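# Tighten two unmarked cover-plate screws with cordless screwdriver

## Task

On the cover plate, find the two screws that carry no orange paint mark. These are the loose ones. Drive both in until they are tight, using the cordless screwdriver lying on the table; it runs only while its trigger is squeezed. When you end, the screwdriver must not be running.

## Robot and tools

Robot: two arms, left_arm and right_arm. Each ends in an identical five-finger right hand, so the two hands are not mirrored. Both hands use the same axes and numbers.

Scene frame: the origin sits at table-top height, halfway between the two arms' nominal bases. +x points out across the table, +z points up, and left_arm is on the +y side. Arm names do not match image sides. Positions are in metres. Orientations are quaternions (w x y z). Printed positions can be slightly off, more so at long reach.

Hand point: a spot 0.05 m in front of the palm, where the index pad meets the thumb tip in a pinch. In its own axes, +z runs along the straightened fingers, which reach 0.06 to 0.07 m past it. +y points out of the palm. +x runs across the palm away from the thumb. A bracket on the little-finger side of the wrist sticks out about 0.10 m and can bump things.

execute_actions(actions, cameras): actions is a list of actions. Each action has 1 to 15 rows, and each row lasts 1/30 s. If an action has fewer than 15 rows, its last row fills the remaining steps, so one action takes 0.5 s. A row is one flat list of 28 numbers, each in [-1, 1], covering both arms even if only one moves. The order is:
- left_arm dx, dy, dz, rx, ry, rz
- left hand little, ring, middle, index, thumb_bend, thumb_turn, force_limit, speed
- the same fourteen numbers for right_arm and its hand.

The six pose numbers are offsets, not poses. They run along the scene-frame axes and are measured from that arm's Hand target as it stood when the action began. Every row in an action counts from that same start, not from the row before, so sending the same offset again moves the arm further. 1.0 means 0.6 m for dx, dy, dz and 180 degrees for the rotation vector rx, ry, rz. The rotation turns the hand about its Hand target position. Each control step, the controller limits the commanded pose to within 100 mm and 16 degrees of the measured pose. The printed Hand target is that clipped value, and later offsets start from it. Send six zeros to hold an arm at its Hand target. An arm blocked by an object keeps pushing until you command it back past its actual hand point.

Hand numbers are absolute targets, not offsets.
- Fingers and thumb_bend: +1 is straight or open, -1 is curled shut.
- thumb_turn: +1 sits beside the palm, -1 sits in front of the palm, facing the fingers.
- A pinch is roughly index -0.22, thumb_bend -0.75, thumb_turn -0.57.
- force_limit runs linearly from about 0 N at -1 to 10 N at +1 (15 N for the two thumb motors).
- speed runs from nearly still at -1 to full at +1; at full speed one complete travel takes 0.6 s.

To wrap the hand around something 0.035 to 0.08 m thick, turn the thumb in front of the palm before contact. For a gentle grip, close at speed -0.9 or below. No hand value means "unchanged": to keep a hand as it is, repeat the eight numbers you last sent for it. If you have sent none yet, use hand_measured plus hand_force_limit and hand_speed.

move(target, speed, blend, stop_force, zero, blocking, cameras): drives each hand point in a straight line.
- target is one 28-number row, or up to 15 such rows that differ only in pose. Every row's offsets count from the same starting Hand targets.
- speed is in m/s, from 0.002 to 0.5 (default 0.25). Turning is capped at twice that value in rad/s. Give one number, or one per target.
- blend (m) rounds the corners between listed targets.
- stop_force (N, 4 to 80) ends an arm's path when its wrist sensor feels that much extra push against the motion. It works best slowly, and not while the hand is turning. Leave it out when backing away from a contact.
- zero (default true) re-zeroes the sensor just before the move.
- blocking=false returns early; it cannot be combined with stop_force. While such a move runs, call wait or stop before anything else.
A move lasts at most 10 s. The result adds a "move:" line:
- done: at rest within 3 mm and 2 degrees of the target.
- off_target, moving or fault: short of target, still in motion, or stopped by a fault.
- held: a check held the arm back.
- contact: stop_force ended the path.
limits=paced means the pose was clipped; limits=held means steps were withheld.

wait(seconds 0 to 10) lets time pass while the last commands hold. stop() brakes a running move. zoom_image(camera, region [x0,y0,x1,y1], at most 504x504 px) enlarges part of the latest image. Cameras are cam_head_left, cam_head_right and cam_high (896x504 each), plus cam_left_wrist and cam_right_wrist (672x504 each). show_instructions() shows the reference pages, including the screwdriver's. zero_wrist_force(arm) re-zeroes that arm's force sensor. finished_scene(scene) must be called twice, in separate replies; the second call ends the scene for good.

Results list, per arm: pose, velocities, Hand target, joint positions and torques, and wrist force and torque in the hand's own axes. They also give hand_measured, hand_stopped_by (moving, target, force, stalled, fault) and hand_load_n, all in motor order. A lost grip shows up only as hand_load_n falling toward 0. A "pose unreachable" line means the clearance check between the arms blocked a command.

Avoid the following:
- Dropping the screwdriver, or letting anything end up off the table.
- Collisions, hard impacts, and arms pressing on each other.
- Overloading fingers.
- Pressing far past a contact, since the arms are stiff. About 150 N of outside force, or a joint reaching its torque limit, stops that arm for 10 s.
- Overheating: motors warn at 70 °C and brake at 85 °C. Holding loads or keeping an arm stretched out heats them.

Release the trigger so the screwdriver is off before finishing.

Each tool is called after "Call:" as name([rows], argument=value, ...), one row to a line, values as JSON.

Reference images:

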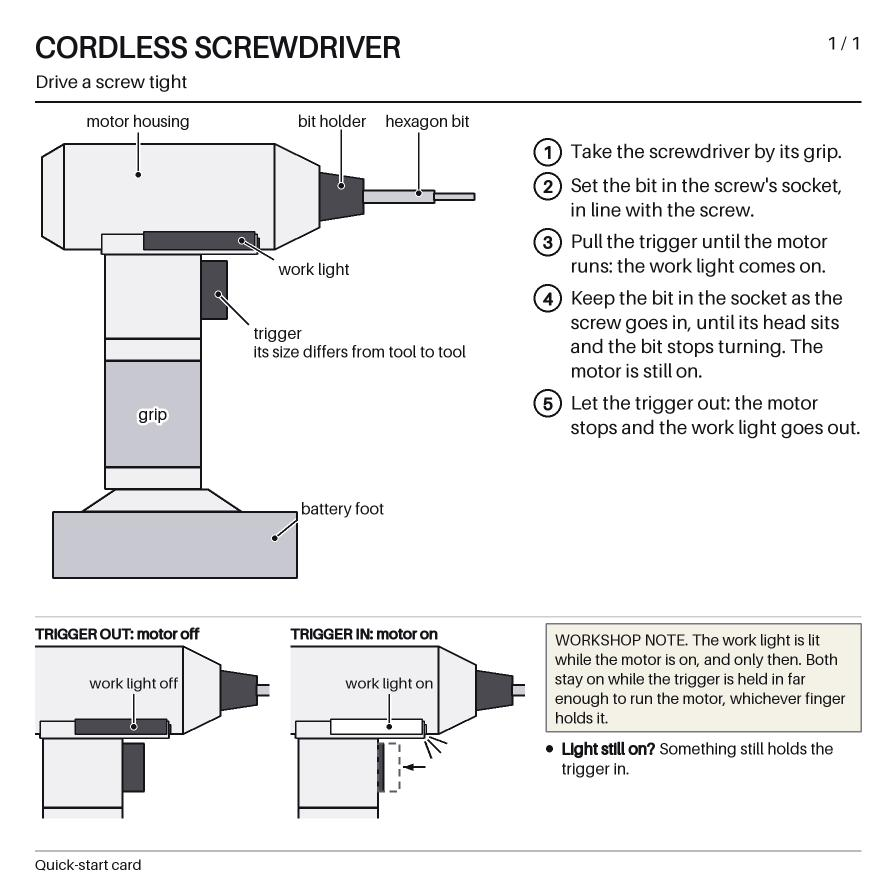

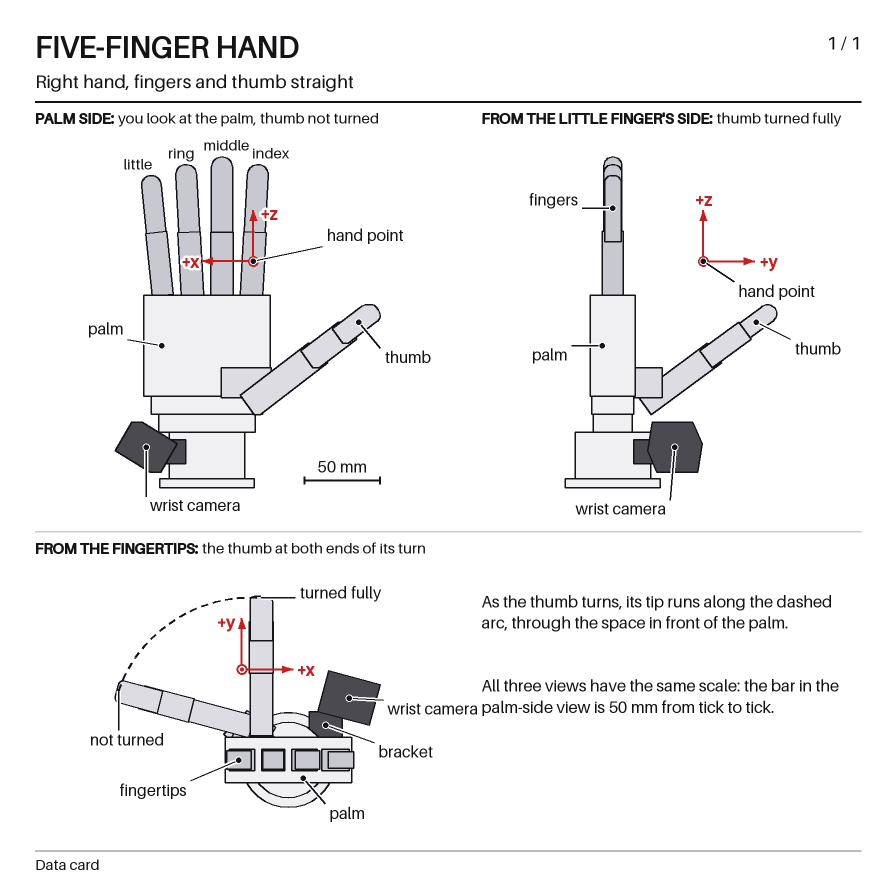

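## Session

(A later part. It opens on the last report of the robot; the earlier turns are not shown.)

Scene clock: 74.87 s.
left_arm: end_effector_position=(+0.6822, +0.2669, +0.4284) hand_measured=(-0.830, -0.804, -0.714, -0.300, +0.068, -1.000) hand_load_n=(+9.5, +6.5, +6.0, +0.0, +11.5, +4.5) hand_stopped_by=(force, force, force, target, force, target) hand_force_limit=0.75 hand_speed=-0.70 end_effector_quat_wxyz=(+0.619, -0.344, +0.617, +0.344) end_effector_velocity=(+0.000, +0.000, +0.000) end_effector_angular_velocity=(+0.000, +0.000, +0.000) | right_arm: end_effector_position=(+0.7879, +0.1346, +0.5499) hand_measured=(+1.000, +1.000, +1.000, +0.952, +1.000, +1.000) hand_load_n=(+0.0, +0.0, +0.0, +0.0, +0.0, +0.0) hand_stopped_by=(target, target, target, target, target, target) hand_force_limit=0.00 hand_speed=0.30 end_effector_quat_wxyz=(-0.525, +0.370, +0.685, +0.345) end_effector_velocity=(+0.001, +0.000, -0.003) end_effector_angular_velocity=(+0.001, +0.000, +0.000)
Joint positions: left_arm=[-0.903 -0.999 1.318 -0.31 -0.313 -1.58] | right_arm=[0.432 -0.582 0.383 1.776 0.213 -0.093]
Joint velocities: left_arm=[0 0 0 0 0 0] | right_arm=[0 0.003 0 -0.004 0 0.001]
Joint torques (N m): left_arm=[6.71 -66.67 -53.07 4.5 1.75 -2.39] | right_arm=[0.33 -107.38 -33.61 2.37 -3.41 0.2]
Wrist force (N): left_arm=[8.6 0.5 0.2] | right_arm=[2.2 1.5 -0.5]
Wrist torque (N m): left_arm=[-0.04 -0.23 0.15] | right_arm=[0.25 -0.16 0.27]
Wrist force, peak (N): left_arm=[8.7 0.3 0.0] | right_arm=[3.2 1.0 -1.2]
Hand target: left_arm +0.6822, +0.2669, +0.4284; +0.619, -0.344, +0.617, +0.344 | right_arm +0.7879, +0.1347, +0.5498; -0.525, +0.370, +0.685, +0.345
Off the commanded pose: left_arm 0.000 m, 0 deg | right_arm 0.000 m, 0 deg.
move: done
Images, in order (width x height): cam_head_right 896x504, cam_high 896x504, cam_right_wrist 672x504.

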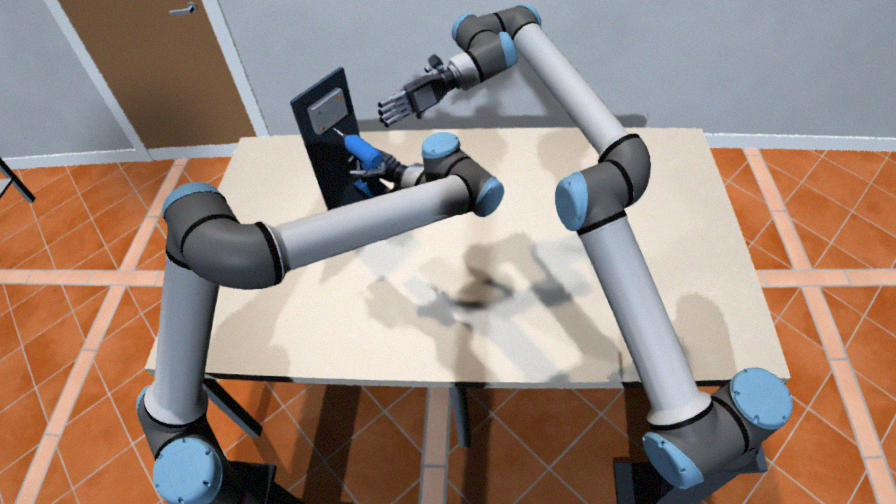

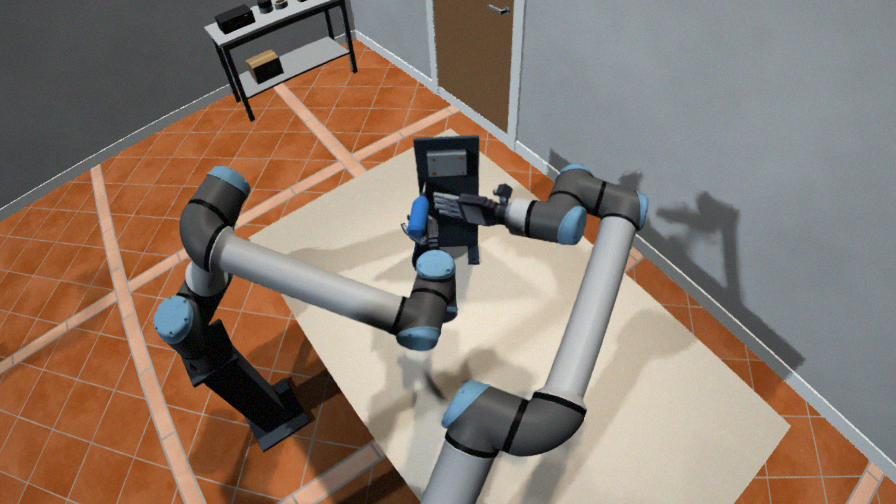

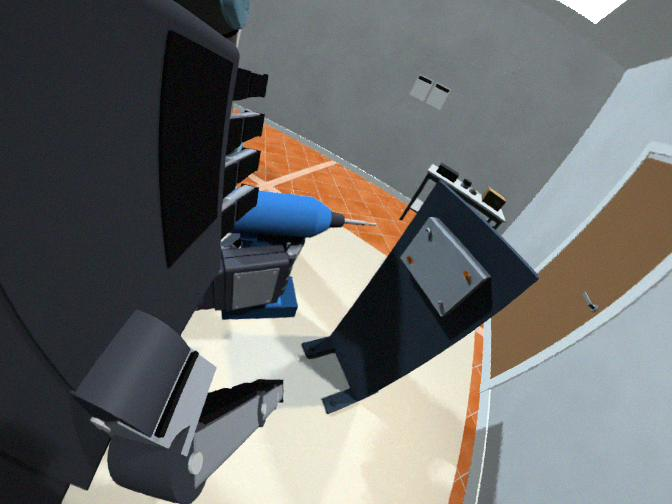

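Call:
move(target=[0.0767,-0.01,0.005,0,0,0.0333,-0.99,-0.99,-0.99,-0.3,-0.99,-1,0.8,-0.7,0,0,0,0,0,0,1,1,1,1,1,1,0.0,0.3], speed=0.05, stop_force=12, cameras=["cam_high","cam_right_wrist","cam_head_right"])

Call:
zoom_image(camera="cam_right_wrist", region=[300, 170, 500, 330])

Call:
zoom_image(camera="cam_high", region=[400, 130, 480, 250])

Call:
zoom_image(camera="cam_head_right", region=[290, 70, 430, 210])

Scene clock: 77.60 s.
left_arm: end_effector_position=(+0.7282, +0.2608, +0.4312) hand_measured=(-0.830, -0.816, -0.724, -0.300, +0.056, -1.000) hand_load_n=(+7.0, +7.0, +13.0, +0.0, +13.0, +4.5) hand_stopped_by=(force, force, force, target, force, target) hand_force_limit=0.80 hand_speed=-0.70 end_effector_quat_wxyz=(+0.600, -0.375, +0.598, +0.376) end_effector_velocity=(+0.000, +0.001, +0.000) end_effector_angular_velocity=(+0.000, +0.000, +0.001) | right_arm: end_effector_position=(+0.7879, +0.1347, +0.5498) hand_measured=(+1.000, +1.000, +1.000, +0.952, +1.000, +1.000) hand_load_n=(+0.0, +0.0, +0.0, +0.0, +0.0, +0.0) hand_stopped_by=(target, target, target, target, target, target) hand_force_limit=0.00 hand_speed=0.30 end_effector_quat_wxyz=(-0.525, +0.370, +0.685, +0.345) end_effector_velocity=(-0.001, +0.000, +0.002) end_effector_angular_velocity=(+0.001, -0.002, +0.000)
Joint positions: left_arm=[-0.853 -0.887 1.127 -0.232 -0.368 -1.579] | right_arm=[0.433 -0.582 0.383 1.776 0.213 -0.093]
Joint velocities: left_arm=[0.001 0 0 0 0 -0.001] | right_arm=[0 -0.002 0 0 0 0]
Joint torques (N m): left_arm=[-15.08 -111.22 -34.72 -1.19 1.81 -3.19] | right_arm=[13.93 -110.36 -41.84 1.89 -3.26 1.66]
Wrist force (N): left_arm=[8.4 0.5 -0.1] | right_arm=[2.3 1.3 -0.4]
Wrist torque (N m): left_arm=[-0.01 -0.17 0.14] | right_arm=[0.23 -0.18 0.28]
Wrist force, peak (N): left_arm=[8.8 0.7 -0.1] | right_arm=[2.4 1.9 -0.7]
Hand target: left_arm +0.7282, +0.2608, +0.4312; +0.600, -0.375, +0.598, +0.376 | right_arm +0.7879, +0.1347, +0.5498; -0.525, +0.370, +0.685, +0.345
Off the commanded pose: left_arm 0.000 m, 0 deg | right_arm 0.000 m, 0 deg.
move: done
Images, in order (width x height): cam_head_right 896x504, cam_high 896x504, cam_right_wrist 672x504.

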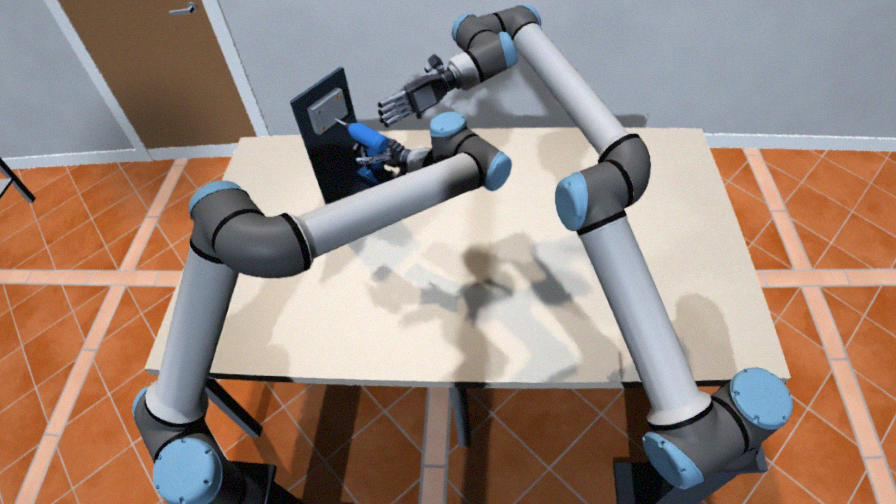

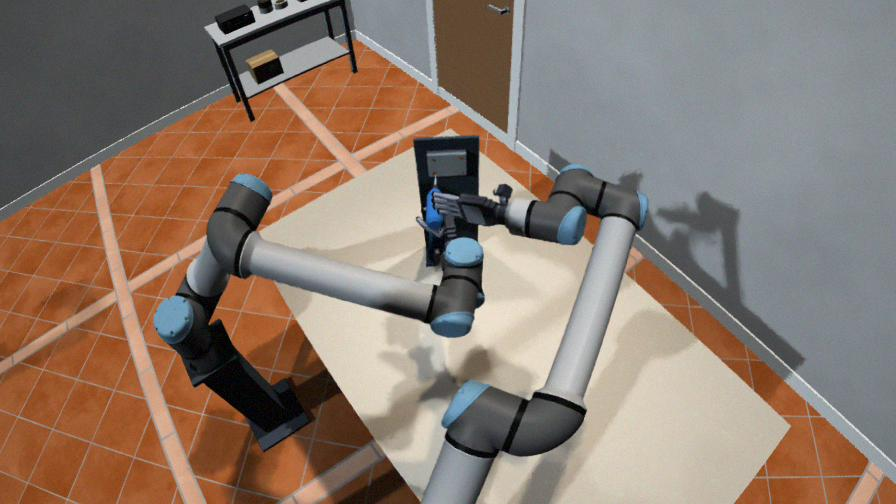

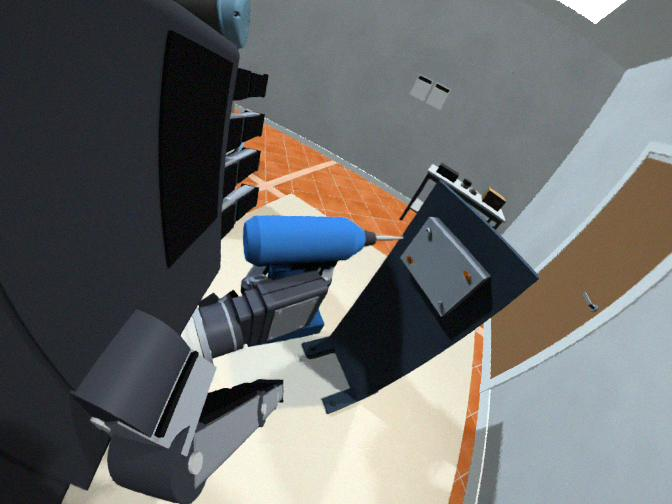

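Scaled by 2.520 from the camera's 672x504 image, which has a finer 960x720 frame.

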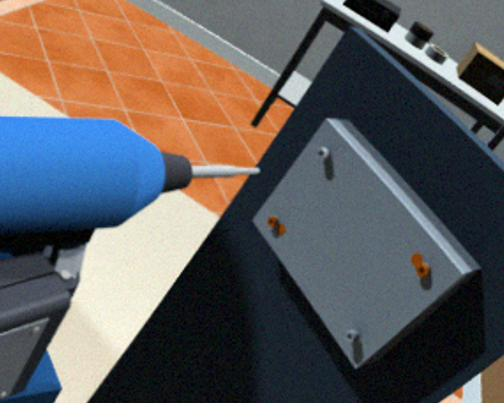

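Scaled by 4.200.

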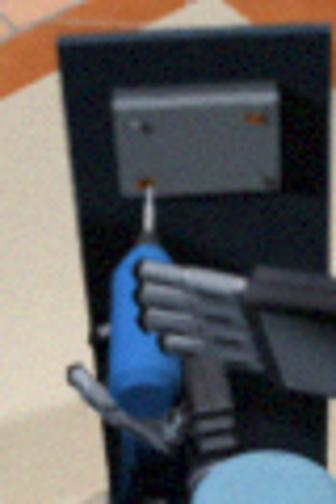

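Scaled by 3.600.

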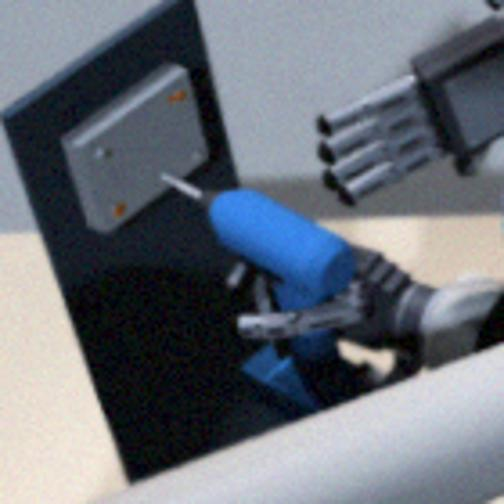

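Call:
move(target=[0.0083,0.0258,0,0,0,0,-0.99,-0.99,-0.99,-0.3,-0.99,-1,0.8,-0.7,0,0,0,0,0,0,1,1,1,1,1,1,0.0,0.3], speed=0.03, stop_force=6, cameras=["cam_high","cam_right_wrist"])

Call:
zoom_image(camera="cam_right_wrist", region=[380, 200, 460, 260])

Call:
zoom_image(camera="cam_high", region=[415, 130, 485, 200])

Scene clock: 79.57 s.
left_arm: end_effector_position=(+0.7332, +0.2763, +0.4313) hand_measured=(-0.830, -0.816, -0.724, -0.300, +0.056, -1.000) hand_load_n=(+7.0, +7.5, +13.0, +0.0, +13.0, +4.5) hand_stopped_by=(force, force, force, target, force, target) hand_force_limit=0.80 hand_speed=-0.70 end_effector_quat_wxyz=(+0.600, -0.375, +0.598, +0.376) end_effector_velocity=(+0.000, +0.000, +0.000) end_effector_angular_velocity=(-0.001, -0.002, +0.001) | right_arm: end_effector_position=(+0.7879, +0.1347, +0.5498) hand_measured=(+1.000, +1.000, +1.000, +0.952, +1.000, +1.000) hand_load_n=(+0.0, +0.0, +0.0, +0.0, +0.0, +0.0) hand_stopped_by=(target, target, target, target, target, target) hand_force_limit=0.00 hand_speed=0.30 end_effector_quat_wxyz=(-0.525, +0.370, +0.685, +0.345) end_effector_velocity=(-0.001, +0.000, +0.002) end_effector_angular_velocity=(+0.001, -0.001, +0.000)
Joint positions: left_arm=[-0.838 -0.896 1.142 -0.238 -0.353 -1.579] | right_arm=[0.433 -0.582 0.383 1.776 0.213 -0.093]
Joint velocities: left_arm=[0 0 0 0 0 -0.002] | right_arm=[0 -0.001 0 0 0 0]
Joint torques (N m): left_arm=[-13.52 -74.85 -54.03 4.76 -1.93 1.67] | right_arm=[13.85 -111.14 -40.89 2.22 -3.28 1.72]
Wrist force (N): left_arm=[8.2 0.9 -0.1] | right_arm=[2.0 1.2 -0.5]
Wrist torque (N m): left_arm=[0.06 -0.15 0.15] | right_arm=[0.21 -0.13 0.25]
Wrist force, peak (N): left_arm=[8.9 0.8 0.9] | right_arm=[2.4 1.6 -0.2]
Hand target: left_arm +0.7332, +0.2763, +0.4313; +0.600, -0.375, +0.598, +0.376 | right_arm +0.7879, +0.1347, +0.5498; -0.525, +0.370, +0.685, +0.345
Off the commanded pose: left_arm 0.000 m, 0 deg | right_arm 0.000 m, 0 deg.
move: done
Images, in order (width x height): cam_high 896x504, cam_right_wrist 672x504.

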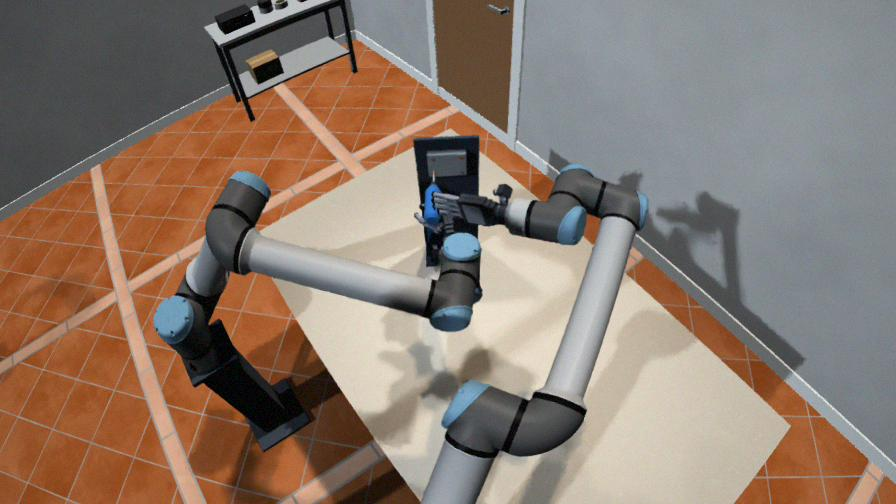

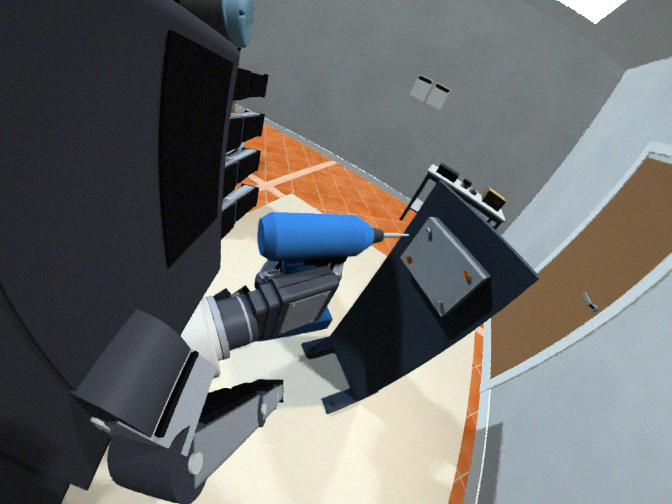

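Scaled by 6.300 from the camera's 672x504 image, which has a finer 960x720 frame.

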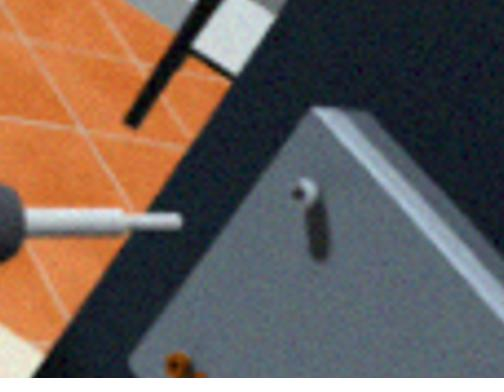

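Scaled by 7.200.

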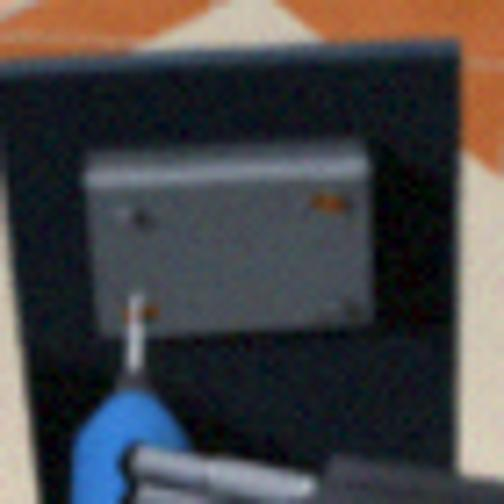

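Call:
move(target=[0.0193,-0.016,-0.02,0,0,0,-0.99,-0.99,-0.99,-0.3,-0.99,-1,0.8,-0.7,0,0,0,0,0,0,1,1,1,1,1,1,0.0,0.3], speed=0.03, cameras=[])

Call:
move(target=[0.0533,0.0642,0,0,0,0,-0.99,-0.99,-0.99,-0.3,-0.99,-1,0.8,-0.7,0,0,0,0,0,0,1,1,1,1,1,1,0.0,0.3], speed=0.015, stop_force=5, cameras=["cam_high","cam_right_wrist"])

Call:
zoom_image(camera="cam_right_wrist", region=[380, 200, 460, 260])

Call:
zoom_image(camera="cam_high", region=[415, 130, 485, 200])

Scene clock: 80.87 s.
left_arm: end_effector_position=(+0.7449, +0.2666, +0.4191) hand_measured=(-0.830, -0.816, -0.724, -0.300, +0.056, -1.000) hand_load_n=(+7.0, +7.5, +13.0, +0.0, +13.0, +4.5) hand_stopped_by=(force, force, force, target, force, target) hand_force_limit=0.80 hand_speed=-0.70 end_effector_quat_wxyz=(+0.600, -0.375, +0.598, +0.376) end_effector_velocity=(-0.001, +0.001, +0.002) end_effector_angular_velocity=(-0.001, +0.000, +0.000) | right_arm: end_effector_position=(+0.7879, +0.1347, +0.5498) hand_measured=(+1.000, +1.000, +1.000, +0.952, +1.000, +1.000) hand_load_n=(+0.0, +0.0, +0.0, +0.0, +0.0, +0.0) hand_stopped_by=(target, target, target, target, target, target) hand_force_limit=0.00 hand_speed=0.30 end_effector_quat_wxyz=(-0.525, +0.370, +0.685, +0.345) end_effector_velocity=(+0.000, +0.000, -0.001) end_effector_angular_velocity=(+0.000, +0.000, +0.000)
Joint positions: left_arm=[-0.836 -0.863 1.109 -0.237 -0.351 -1.579] | right_arm=[0.433 -0.582 0.383 1.776 0.213 -0.093]
Joint velocities: left_arm=[0 -0.003 0.002 0 0 0] | right_arm=[0 0.001 0 0 0 0]
Joint torques (N m): left_arm=[6.39 -109.08 -31.34 5.19 1.34 -1.04] | right_arm=[12.43 -112.92 -39.4 2.49 -3.36 1.6]
Wrist force (N): left_arm=[8.1 0.7 0.0] | right_arm=[1.9 1.1 -0.3]
Wrist torque (N m): left_arm=[0.02 -0.14 0.13] | right_arm=[0.19 -0.11 0.23]
Wrist force, peak (N): left_arm=[8.9 0.0 -0.4] | right_arm=[2.5 1.3 -0.6]
Hand target: left_arm +0.7447, +0.2667, +0.4192; +0.600, -0.375, +0.598, +0.376 | right_arm +0.7879, +0.1347, +0.5498; -0.525, +0.370, +0.685, +0.345
Off the commanded pose: left_arm 0.000 m, 0 deg | right_arm 0.000 m, 0 deg.
move: done
No camera images: "cameras" was empty.

Scene clock: 83.77 s.
left_arm: end_effector_position=(+0.7671, +0.2935, +0.4192) hand_measured=(-0.830, -0.816, -0.724, -0.300, +0.056, -1.000) hand_load_n=(+7.0, +7.5, +13.0, +0.0, +13.0, +4.5) hand_stopped_by=(force, force, force, target, force, target) hand_force_limit=0.80 hand_speed=-0.70 end_effector_quat_wxyz=(+0.600, -0.375, +0.598, +0.376) end_effector_velocity=(+0.000, +0.000, +0.000) end_effector_angular_velocity=(+0.000, +0.000, -0.001) | right_arm: end_effector_position=(+0.7879, +0.1347, +0.5498) hand_measured=(+1.000, +1.000, +1.000, +0.952, +1.000, +1.000) hand_load_n=(-0.5, +0.0, +0.0, +0.0, +0.0, +0.5) hand_stopped_by=(target, target, target, target, target, target) hand_force_limit=0.00 hand_speed=0.30 end_effector_quat_wxyz=(-0.525, +0.370, +0.685, +0.345) end_effector_velocity=(+0.000, +0.000, +0.000) end_effector_angular_velocity=(+0.000, +0.000, +0.000)
Joint positions: left_arm=[-0.799 -0.858 1.099 -0.232 -0.314 -1.58] | right_arm=[0.433 -0.582 0.383 1.776 0.213 -0.093]
Joint velocities: left_arm=[0 0 0 0 0.001 -0.001] | right_arm=[0 0 0 0 0 0]
Joint torques (N m): left_arm=[-1.84 -79.47 -52.26 3.83 0.55 -2.81] | right_arm=[12.03 -114.23 -37.75 2.96 -2.92 1.27]
Wrist force (N): left_arm=[8.1 0.2 -0.1] | right_arm=[2.2 1.4 -0.2]
Wrist torque (N m): left_arm=[-0.05 -0.14 0.12] | right_arm=[0.22 -0.18 0.26]
Wrist force, peak (N): left_arm=[8.8 1.2 -0.8] | right_arm=[2.5 1.7 -0.6]
Hand target: left_arm +0.7671, +0.2935, +0.4192; +0.600, -0.375, +0.598, +0.376 | right_arm +0.7879, +0.1347, +0.5498; -0.525, +0.370, +0.685, +0.345
Off the commanded pose: left_arm 0.015 m, 0 deg | right_arm 0.000 m, 0 deg.
move: held (left_arm; a check stopped the path); limits=held
pose unreachable (left arm): on one or more control steps of this call, first in action 0 (counted from 0), this arm could not follow its commanded pose, so it was not sent that pose on those steps. It may still have moved: this result reports where it is.
cause: moving toward the commanded pose would bring a part of the arm too close to another arm (a part of this arm just beyond joint 4 (wrist 1) and a part of the right arm just beyond its joint 6 (wrist 3), at the place that arm is still heading or pushing toward).
Images, in order (width x height): cam_high 896x504, cam_right_wrist 672x504.

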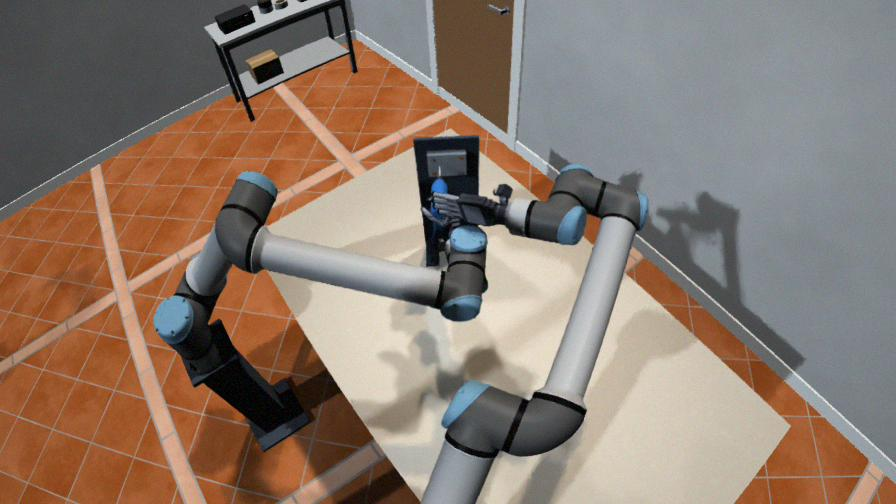

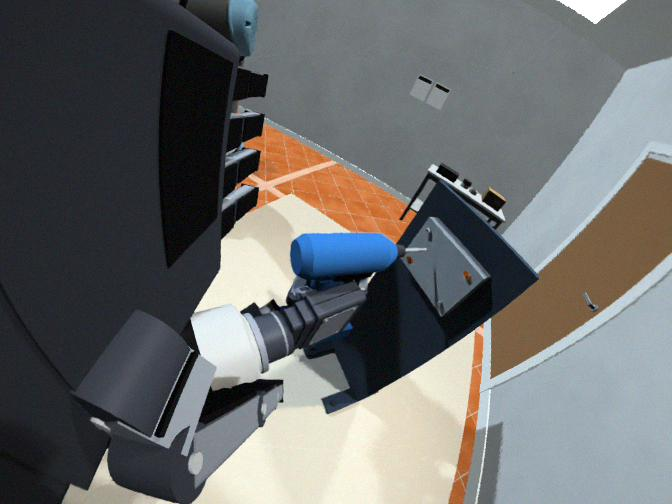

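Scaled by 6.300 from the camera's 672x504 image, which has a finer 960x720 frame.

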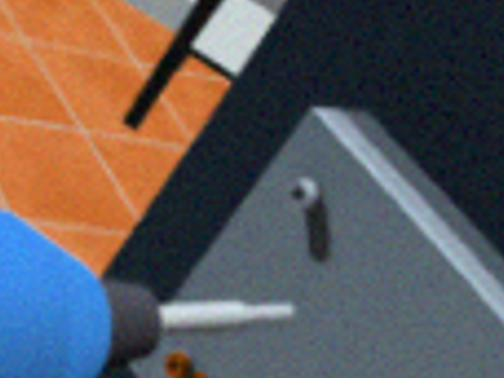

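Scaled by 7.200.

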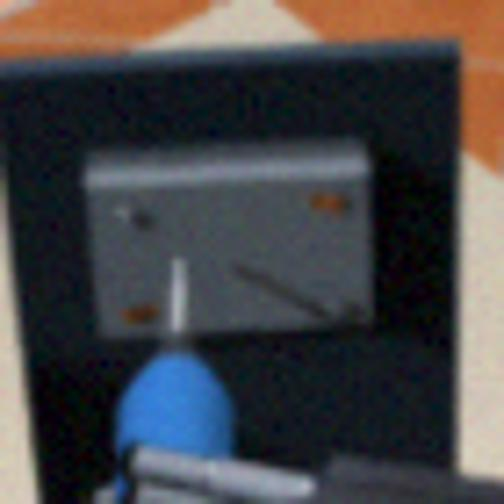

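Call:
move(target=[0,0,0,0,0,0,-0.99,-0.99,-0.99,-0.3,-0.99,-1,0.8,-0.7,0.05,-0.042,0.0667,0,0,0,1,1,1,1,1,1,0.0,0.3], speed=0.08, cameras=[])

Call:
move(target=[0.0267,0.0321,0,0,0,0,-0.99,-0.99,-0.99,-0.3,-0.99,-1,0.8,-0.7,0,0,0,0,0,0,1,1,1,1,1,1,0.0,0.3], speed=0.01, stop_force=5, cameras=["cam_high","cam_right_wrist"])

Call:
zoom_image(camera="cam_right_wrist", region=[370, 220, 470, 320])

Call:
zoom_image(camera="cam_high", region=[415, 130, 485, 200])

Scene clock: 85.07 s.
left_arm: end_effector_position=(+0.7671, +0.2935, +0.4192) hand_measured=(-0.830, -0.816, -0.724, -0.300, +0.056, -1.000) hand_load_n=(+7.0, +7.5, +13.0, -0.5, +13.0, +4.5) hand_stopped_by=(force, force, force, target, force, target) hand_force_limit=0.80 hand_speed=-0.70 end_effector_quat_wxyz=(+0.600, -0.375, +0.598, +0.376) end_effector_velocity=(+0.000, +0.000, +0.000) end_effector_angular_velocity=(+0.000, +0.001, +0.000) | right_arm: end_effector_position=(+0.8181, +0.1094, +0.5898) hand_measured=(+1.000, +1.000, +1.000, +0.952, +1.000, +1.000) hand_load_n=(+0.0, +0.0, +0.0, +0.0, +0.0, +0.0) hand_stopped_by=(target, target, target, target, target, target) hand_force_limit=0.00 hand_speed=0.30 end_effector_quat_wxyz=(-0.525, +0.370, +0.685, +0.345) end_effector_velocity=(+0.000, +0.000, +0.001) end_effector_angular_velocity=(+0.000, -0.001, -0.001)
Joint positions: left_arm=[-0.799 -0.858 1.099 -0.232 -0.314 -1.58] | right_arm=[0.395 -0.521 0.23 2.042 0.216 -0.271]
Joint velocities: left_arm=[0 0 0 0 0 0] | right_arm=[0 -0.002 0.002 -0.004 0 0.003]
Joint torques (N m): left_arm=[-16.46 -85.01 -48.78 2.29 -0.87 -3.17] | right_arm=[13.3 -133.15 -29.29 1.36 -0.97 1.46]
Wrist force (N): left_arm=[8.1 0.9 0.1] | right_arm=[1.8 1.3 -0.6]
Wrist torque (N m): left_arm=[0.05 -0.15 0.14] | right_arm=[0.23 -0.10 0.25]
Wrist force, peak (N): left_arm=[8.7 0.7 -0.3] | right_arm=[2.6 1.8 -1.5]
Hand target: left_arm +0.7671, +0.2935, +0.4192; +0.600, -0.375, +0.598, +0.376 | right_arm +0.8179, +0.1095, +0.5899; -0.525, +0.370, +0.685, +0.345
Off the commanded pose: left_arm 0.000 m, 0 deg | right_arm 0.000 m, 0 deg.
move: done
No camera images: "cameras" was empty.

Scene clock: 88.03 s.
left_arm: end_effector_position=(+0.7779, +0.3065, +0.4192) hand_measured=(-0.830, -0.816, -0.724, -0.300, +0.056, -1.000) hand_load_n=(+7.0, +7.0, +12.5, +0.0, +13.0, +4.0) hand_stopped_by=(force, force, force, target, force, target) hand_force_limit=0.80 hand_speed=-0.70 end_effector_quat_wxyz=(+0.600, -0.375, +0.598, +0.376) end_effector_velocity=(+0.000, -0.001, +0.000) end_effector_angular_velocity=(+0.000, -0.001, +0.000) | right_arm: end_effector_position=(+0.8179, +0.1095, +0.5899) hand_measured=(+1.000, +1.000, +1.000, +0.952, +1.000, +1.000) hand_load_n=(+0.0, +0.0, -0.5, +0.0, +0.0, +0.0) hand_stopped_by=(target, target, target, target, target, target) hand_force_limit=0.00 hand_speed=0.30 end_effector_quat_wxyz=(-0.525, +0.370, +0.685, +0.345) end_effector_velocity=(+0.000, +0.000, +0.000) end_effector_angular_velocity=(+0.000, +0.000, +0.000)
Joint positions: left_arm=[-0.782 -0.854 1.092 -0.229 -0.297 -1.581] | right_arm=[0.395 -0.521 0.23 2.042 0.216 -0.271]
Joint velocities: left_arm=[-0.001 0 0 0 -0.001 -0.001] | right_arm=[0 0 0 0 0 0]
Joint torques (N m): left_arm=[-11.69 -113.69 -35.19 -1.6 -1.96 -0.17] | right_arm=[13.34 -129.93 -30.9 1.92 -2.8 1.64]
Wrist force (N): left_arm=[9.3 2.1 -3.8] | right_arm=[2.0 1.5 -0.8]
Wrist torque (N m): left_arm=[0.12 -0.21 0.16] | right_arm=[0.28 -0.12 0.26]
Wrist force, peak (N): left_arm=[14.0 3.6 -12.9] | right_arm=[2.3 2.0 -0.7]
Hand target: left_arm +0.7779, +0.3065, +0.4192; +0.600, -0.375, +0.598, +0.376 | right_arm +0.8179, +0.1095, +0.5899; -0.525, +0.370, +0.685, +0.345
Off the commanded pose: left_arm 0.008 m, 0 deg | right_arm 0.000 m, 0 deg.
move: contact (left_arm)
Images, in order (width x height): cam_high 896x504, cam_right_wrist 672x504.

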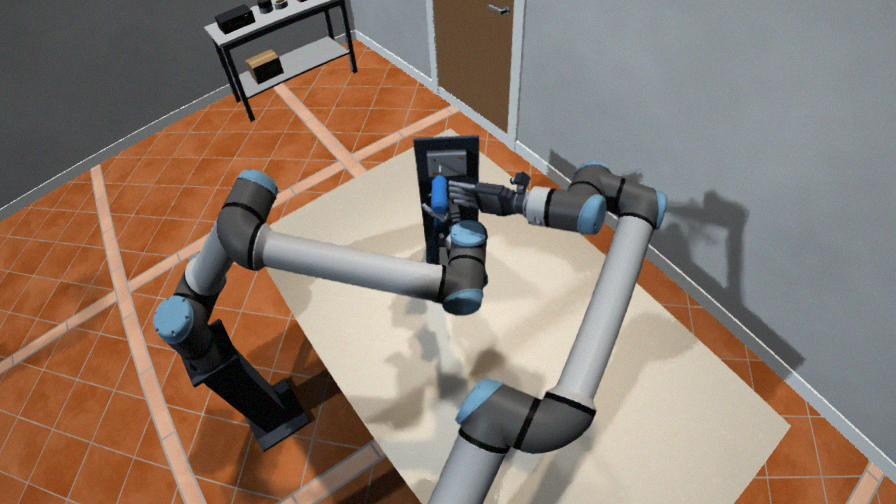

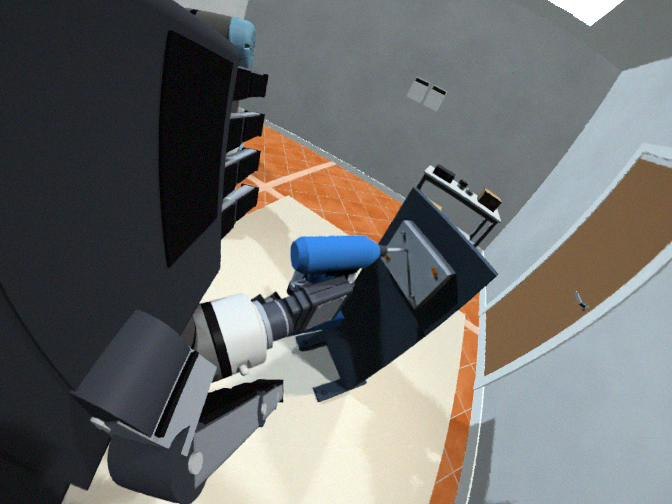

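Scaled by 5.040 from the camera's 672x504 image, which has a finer 960x720 frame.

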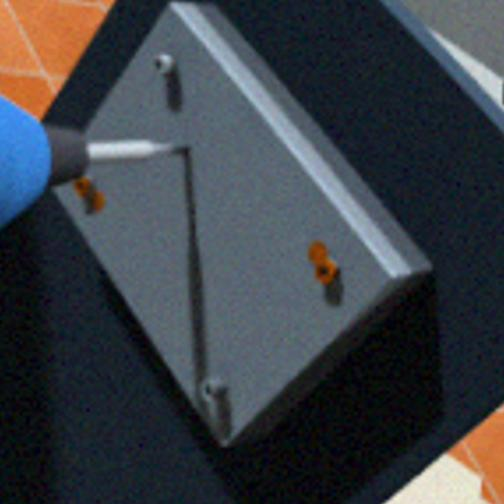

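Scaled by 7.200.

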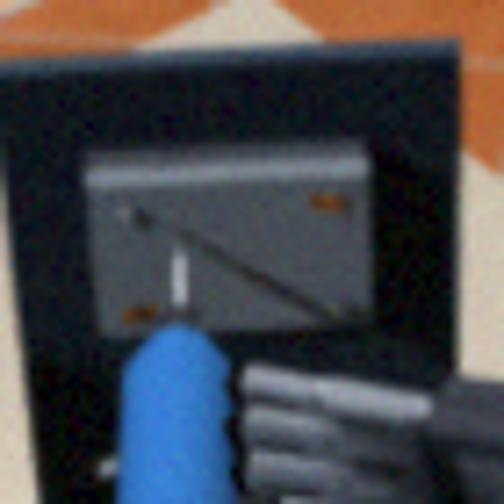

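Call:
move(target=[-0.0085,-0.0103,0,0,0,0,-0.99,-0.99,-0.99,-0.3,-0.99,-1,0.8,-0.7,0,0,0,0,0,0,1,1,1,1,1,1,0.0,0.3], speed=0.03, cameras=[])

Call:
move(target=[0.0513,-0.0427,-0.015,0,0,0,-0.99,-0.99,-0.99,-0.3,-0.99,-1,0.8,-0.7,0,0,0,0,0,0,1,1,1,1,1,1,0.0,0.3], speed=0.05, stop_force=8, cameras=["cam_high","cam_right_wrist"])

Call:
zoom_image(camera="cam_right_wrist", region=[370, 220, 470, 320])

Scene clock: 89.07 s.
left_arm: end_effector_position=(+0.7727, +0.3002, +0.4192) hand_measured=(-0.830, -0.816, -0.724, -0.300, +0.056, -1.000) hand_load_n=(+7.0, +7.5, +13.0, +0.0, +13.0, +4.5) hand_stopped_by=(force, force, force, target, force, target) hand_force_limit=0.80 hand_speed=-0.70 end_effector_quat_wxyz=(+0.600, -0.375, +0.598, +0.376) end_effector_velocity=(+0.000, +0.000, +0.000) end_effector_angular_velocity=(+0.001, +0.002, +0.000) | right_arm: end_effector_position=(+0.8179, +0.1095, +0.5899) hand_measured=(+1.000, +1.000, +1.000, +0.952, +1.000, +1.000) hand_load_n=(+0.0, +0.0, +0.0, +0.0, +0.0, +0.0) hand_stopped_by=(target, target, target, target, target, target) hand_force_limit=0.00 hand_speed=0.30 end_effector_quat_wxyz=(-0.525, +0.370, +0.685, +0.345) end_effector_velocity=(+0.000, +0.000, +0.000) end_effector_angular_velocity=(+0.000, +0.000, +0.000)
Joint positions: left_arm=[-0.79 -0.856 1.096 -0.23 -0.305 -1.581] | right_arm=[0.395 -0.521 0.23 2.042 0.216 -0.271]
Joint velocities: left_arm=[0.001 0 0 0 0.001 0.002] | right_arm=[0 0 0 0 0 0]
Joint torques (N m): left_arm=[6.05 -110.18 -38.07 -1.86 0.79 4.04] | right_arm=[14.39 -130.51 -31.65 2.23 -2.68 1.69]
Wrist force (N): left_arm=[8.6 0.9 0.0] | right_arm=[2.0 1.4 -0.3]
Wrist torque (N m): left_arm=[0.05 -0.22 0.17] | right_arm=[0.22 -0.13 0.26]
Wrist force, peak (N): left_arm=[9.7 1.5 -3.5] | right_arm=[2.3 1.7 -0.4]
Hand target: left_arm +0.7728, +0.3003, +0.4192; +0.600, -0.375, +0.598, +0.376 | right_arm +0.8179, +0.1095, +0.5899; -0.525, +0.370, +0.685, +0.345
Off the commanded pose: left_arm 0.000 m, 0 deg | right_arm 0.000 m, 0 deg.
move: done
No camera images: "cameras" was empty.

Scene clock: 91.00 s.
left_arm: end_effector_position=(+0.8035, +0.2747, +0.4101) hand_measured=(-0.830, -0.816, -0.724, -0.300, +0.056, -1.000) hand_load_n=(+7.0, +7.0, +13.0, +0.0, +13.0, +4.5) hand_stopped_by=(force, force, force, target, force, target) hand_force_limit=0.80 hand_speed=-0.70 end_effector_quat_wxyz=(+0.600, -0.375, +0.598, +0.376) end_effector_velocity=(+0.000, +0.001, +0.000) end_effector_angular_velocity=(+0.000, +0.000, +0.001) | right_arm: end_effector_position=(+0.8179, +0.1095, +0.5899) hand_measured=(+1.000, +1.000, +1.000, +0.952, +1.000, +1.000) hand_load_n=(+0.0, +0.0, +0.0, +0.0, +0.0, +0.0) hand_stopped_by=(target, target, target, target, target, target) hand_force_limit=0.00 hand_speed=0.30 end_effector_quat_wxyz=(-0.525, +0.370, +0.685, +0.345) end_effector_velocity=(+0.001, +0.000, -0.002) end_effector_angular_velocity=(-0.001, +0.002, +0.000)
Joint positions: left_arm=[-0.788 -0.777 0.974 -0.187 -0.303 -1.581] | right_arm=[0.395 -0.521 0.23 2.042 0.216 -0.271]
Joint velocities: left_arm=[0.001 0 0 0 -0.001 0] | right_arm=[0 0.002 0 0 0 0]
Joint torques (N m): left_arm=[3.78 -119.19 -34.75 -2.04 -0.9 -0.58] | right_arm=[11.16 -130.11 -32.79 2.82 -2.7 1.73]
Wrist force (N): left_arm=[8.3 1.0 -0.2] | right_arm=[2.1 1.4 -0.7]
Wrist torque (N m): left_arm=[0.07 -0.16 0.15] | right_arm=[0.25 -0.14 0.26]
Wrist force, peak (N): left_arm=[9.0 -0.6 -0.3] | right_arm=[2.5 1.6 -0.4]
Hand target: left_arm +0.8035, +0.2747, +0.4101; +0.600, -0.375, +0.598, +0.376 | right_arm +0.8179, +0.1095, +0.5899; -0.525, +0.370, +0.685, +0.345
Off the commanded pose: left_arm 0.000 m, 0 deg | right_arm 0.000 m, 0 deg.
move: done
Images, in order (width x height): cam_high 896x504, cam_right_wrist 672x504.

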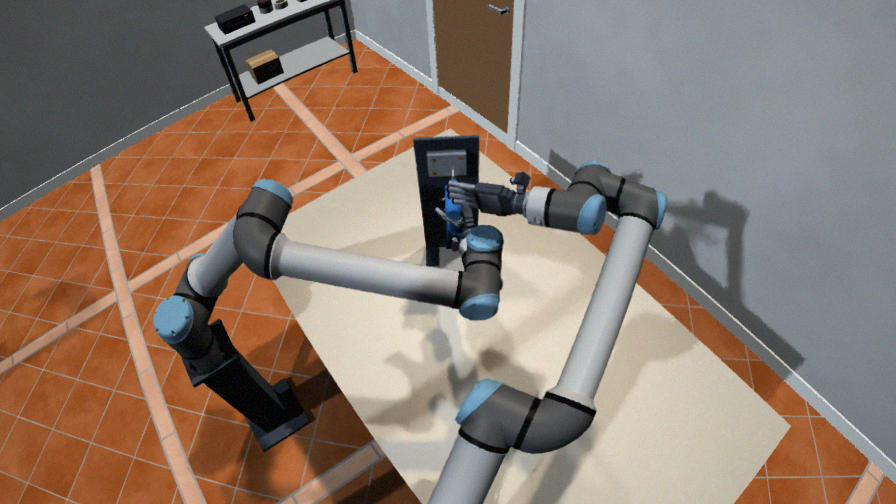

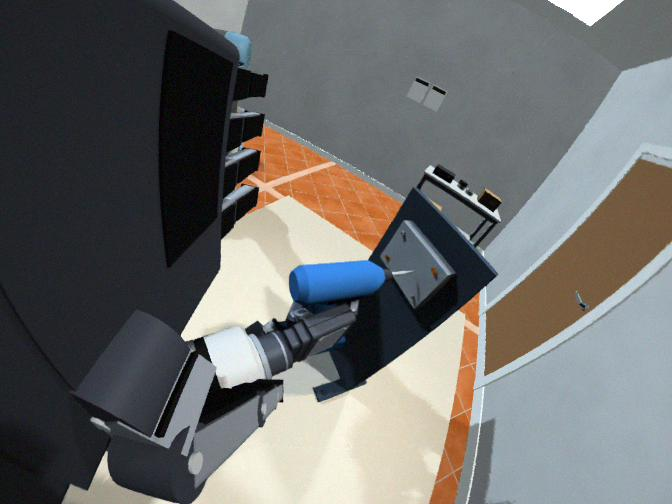

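Scaled by 5.040 from the camera's 672x504 image, which has a finer 960x720 frame.

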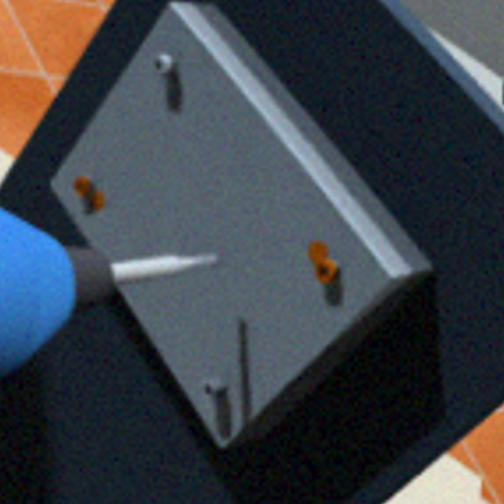

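Call:
move(target=[0.032,0.0385,0,0,0,0,-0.99,-0.99,-0.99,-0.3,-0.99,-1,0.8,-0.7,0,0,0,0,0,0,1,1,1,1,1,1,0.0,0.3], speed=0.01, stop_force=5, cameras=["cam_high","cam_right_wrist"])

Call:
zoom_image(camera="cam_right_wrist", region=[370, 220, 470, 320])

Call:
zoom_image(camera="cam_high", region=[415, 130, 485, 200])

Scene clock: 93.50 s.
left_arm: end_effector_position=(+0.8106, +0.2832, +0.4101) hand_measured=(-0.830, -0.816, -0.724, -0.300, +0.056, -1.000) hand_load_n=(+7.0, +7.0, +12.5, +0.0, +13.0, +4.0) hand_stopped_by=(force, force, force, target, force, target) hand_force_limit=0.80 hand_speed=-0.70 end_effector_quat_wxyz=(+0.600, -0.375, +0.598, +0.376) end_effector_velocity=(+0.000, +0.000, +0.001) end_effector_angular_velocity=(-0.001, -0.001, +0.000) | right_arm: end_effector_position=(+0.8179, +0.1095, +0.5899) hand_measured=(+1.000, +1.000, +1.000, +0.952, +1.000, +1.000) hand_load_n=(+0.0, +0.0, +0.0, +0.0, +0.0, +0.0) hand_stopped_by=(target, target, target, target, target, target) hand_force_limit=0.00 hand_speed=0.30 end_effector_quat_wxyz=(-0.525, +0.370, +0.685, +0.345) end_effector_velocity=(+0.000, +0.000, +0.000) end_effector_angular_velocity=(+0.000, +0.001, +0.000)
Joint positions: left_arm=[-0.777 -0.774 0.969 -0.185 -0.292 -1.581] | right_arm=[0.395 -0.521 0.23 2.042 0.216 -0.271]
Joint velocities: left_arm=[0 -0.001 0 0 0 0] | right_arm=[0 0 0 0.001 0 0]
Joint torques (N m): left_arm=[-12.68 -120.08 -34.57 -1.82 -1.41 0.28] | right_arm=[11.49 -129.36 -34.22 3.52 -2.78 1.53]
Wrist force (N): left_arm=[9.0 1.2 -3.4] | right_arm=[1.8 1.4 -0.7]
Wrist torque (N m): left_arm=[0.01 -0.23 0.12] | right_arm=[0.25 -0.10 0.25]
Wrist force, peak (N): left_arm=[13.4 3.3 -11.5] | right_arm=[2.5 1.6 -0.4]
Hand target: left_arm +0.8106, +0.2832, +0.4101; +0.600, -0.375, +0.598, +0.376 | right_arm +0.8179, +0.1095, +0.5899; -0.525, +0.370, +0.685, +0.345
Off the commanded pose: left_arm 0.019 m, 0 deg | right_arm 0.000 m, 0 deg.
move: contact (left_arm)
Images, in order (width x height): cam_high 896x504, cam_right_wrist 672x504.

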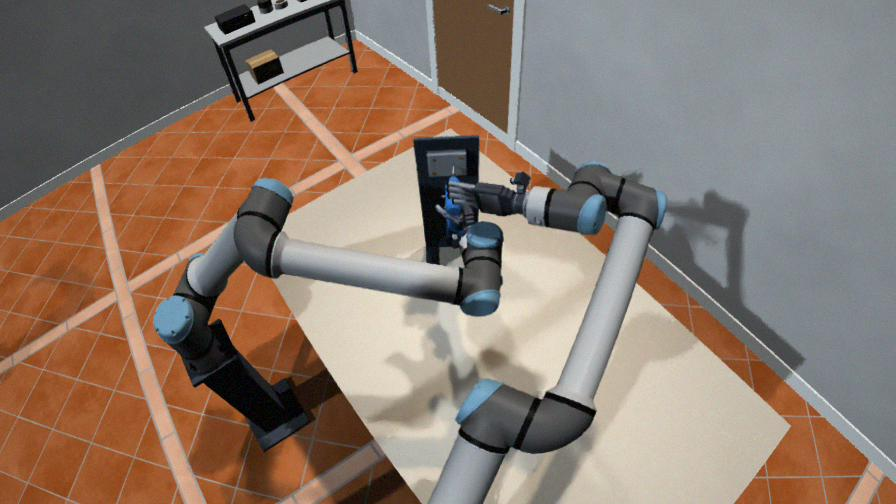

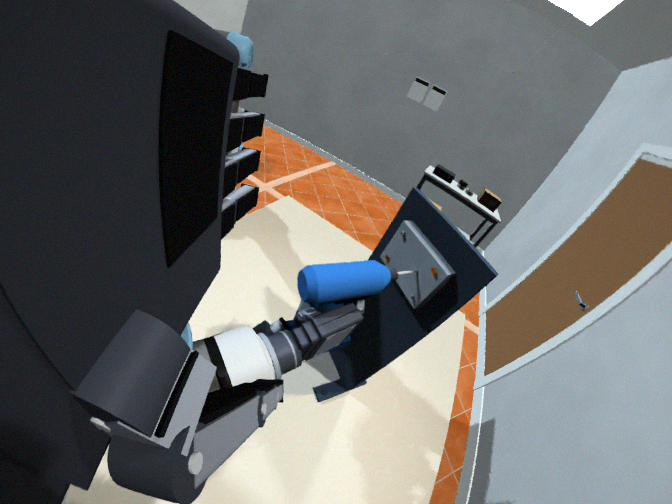

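Scaled by 5.040 from the camera's 672x504 image, which has a finer 960x720 frame.

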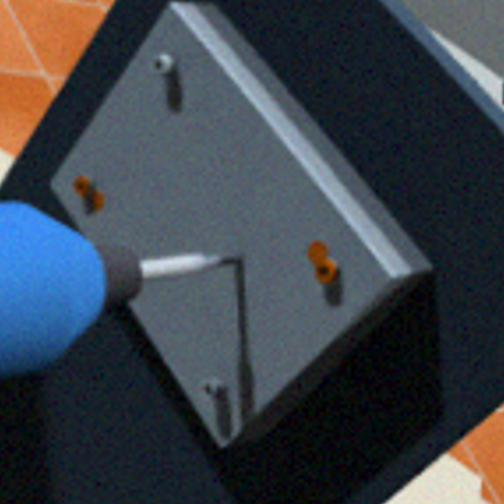

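Scaled by 7.200.

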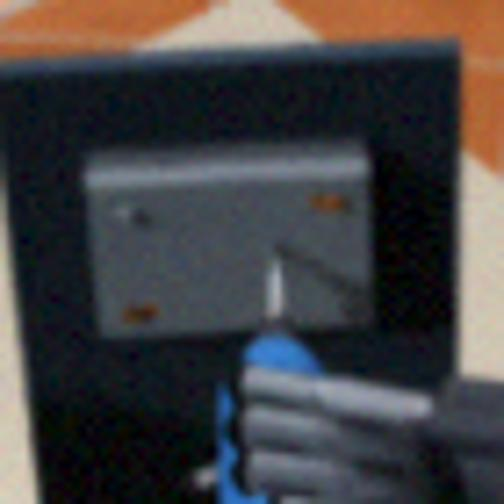

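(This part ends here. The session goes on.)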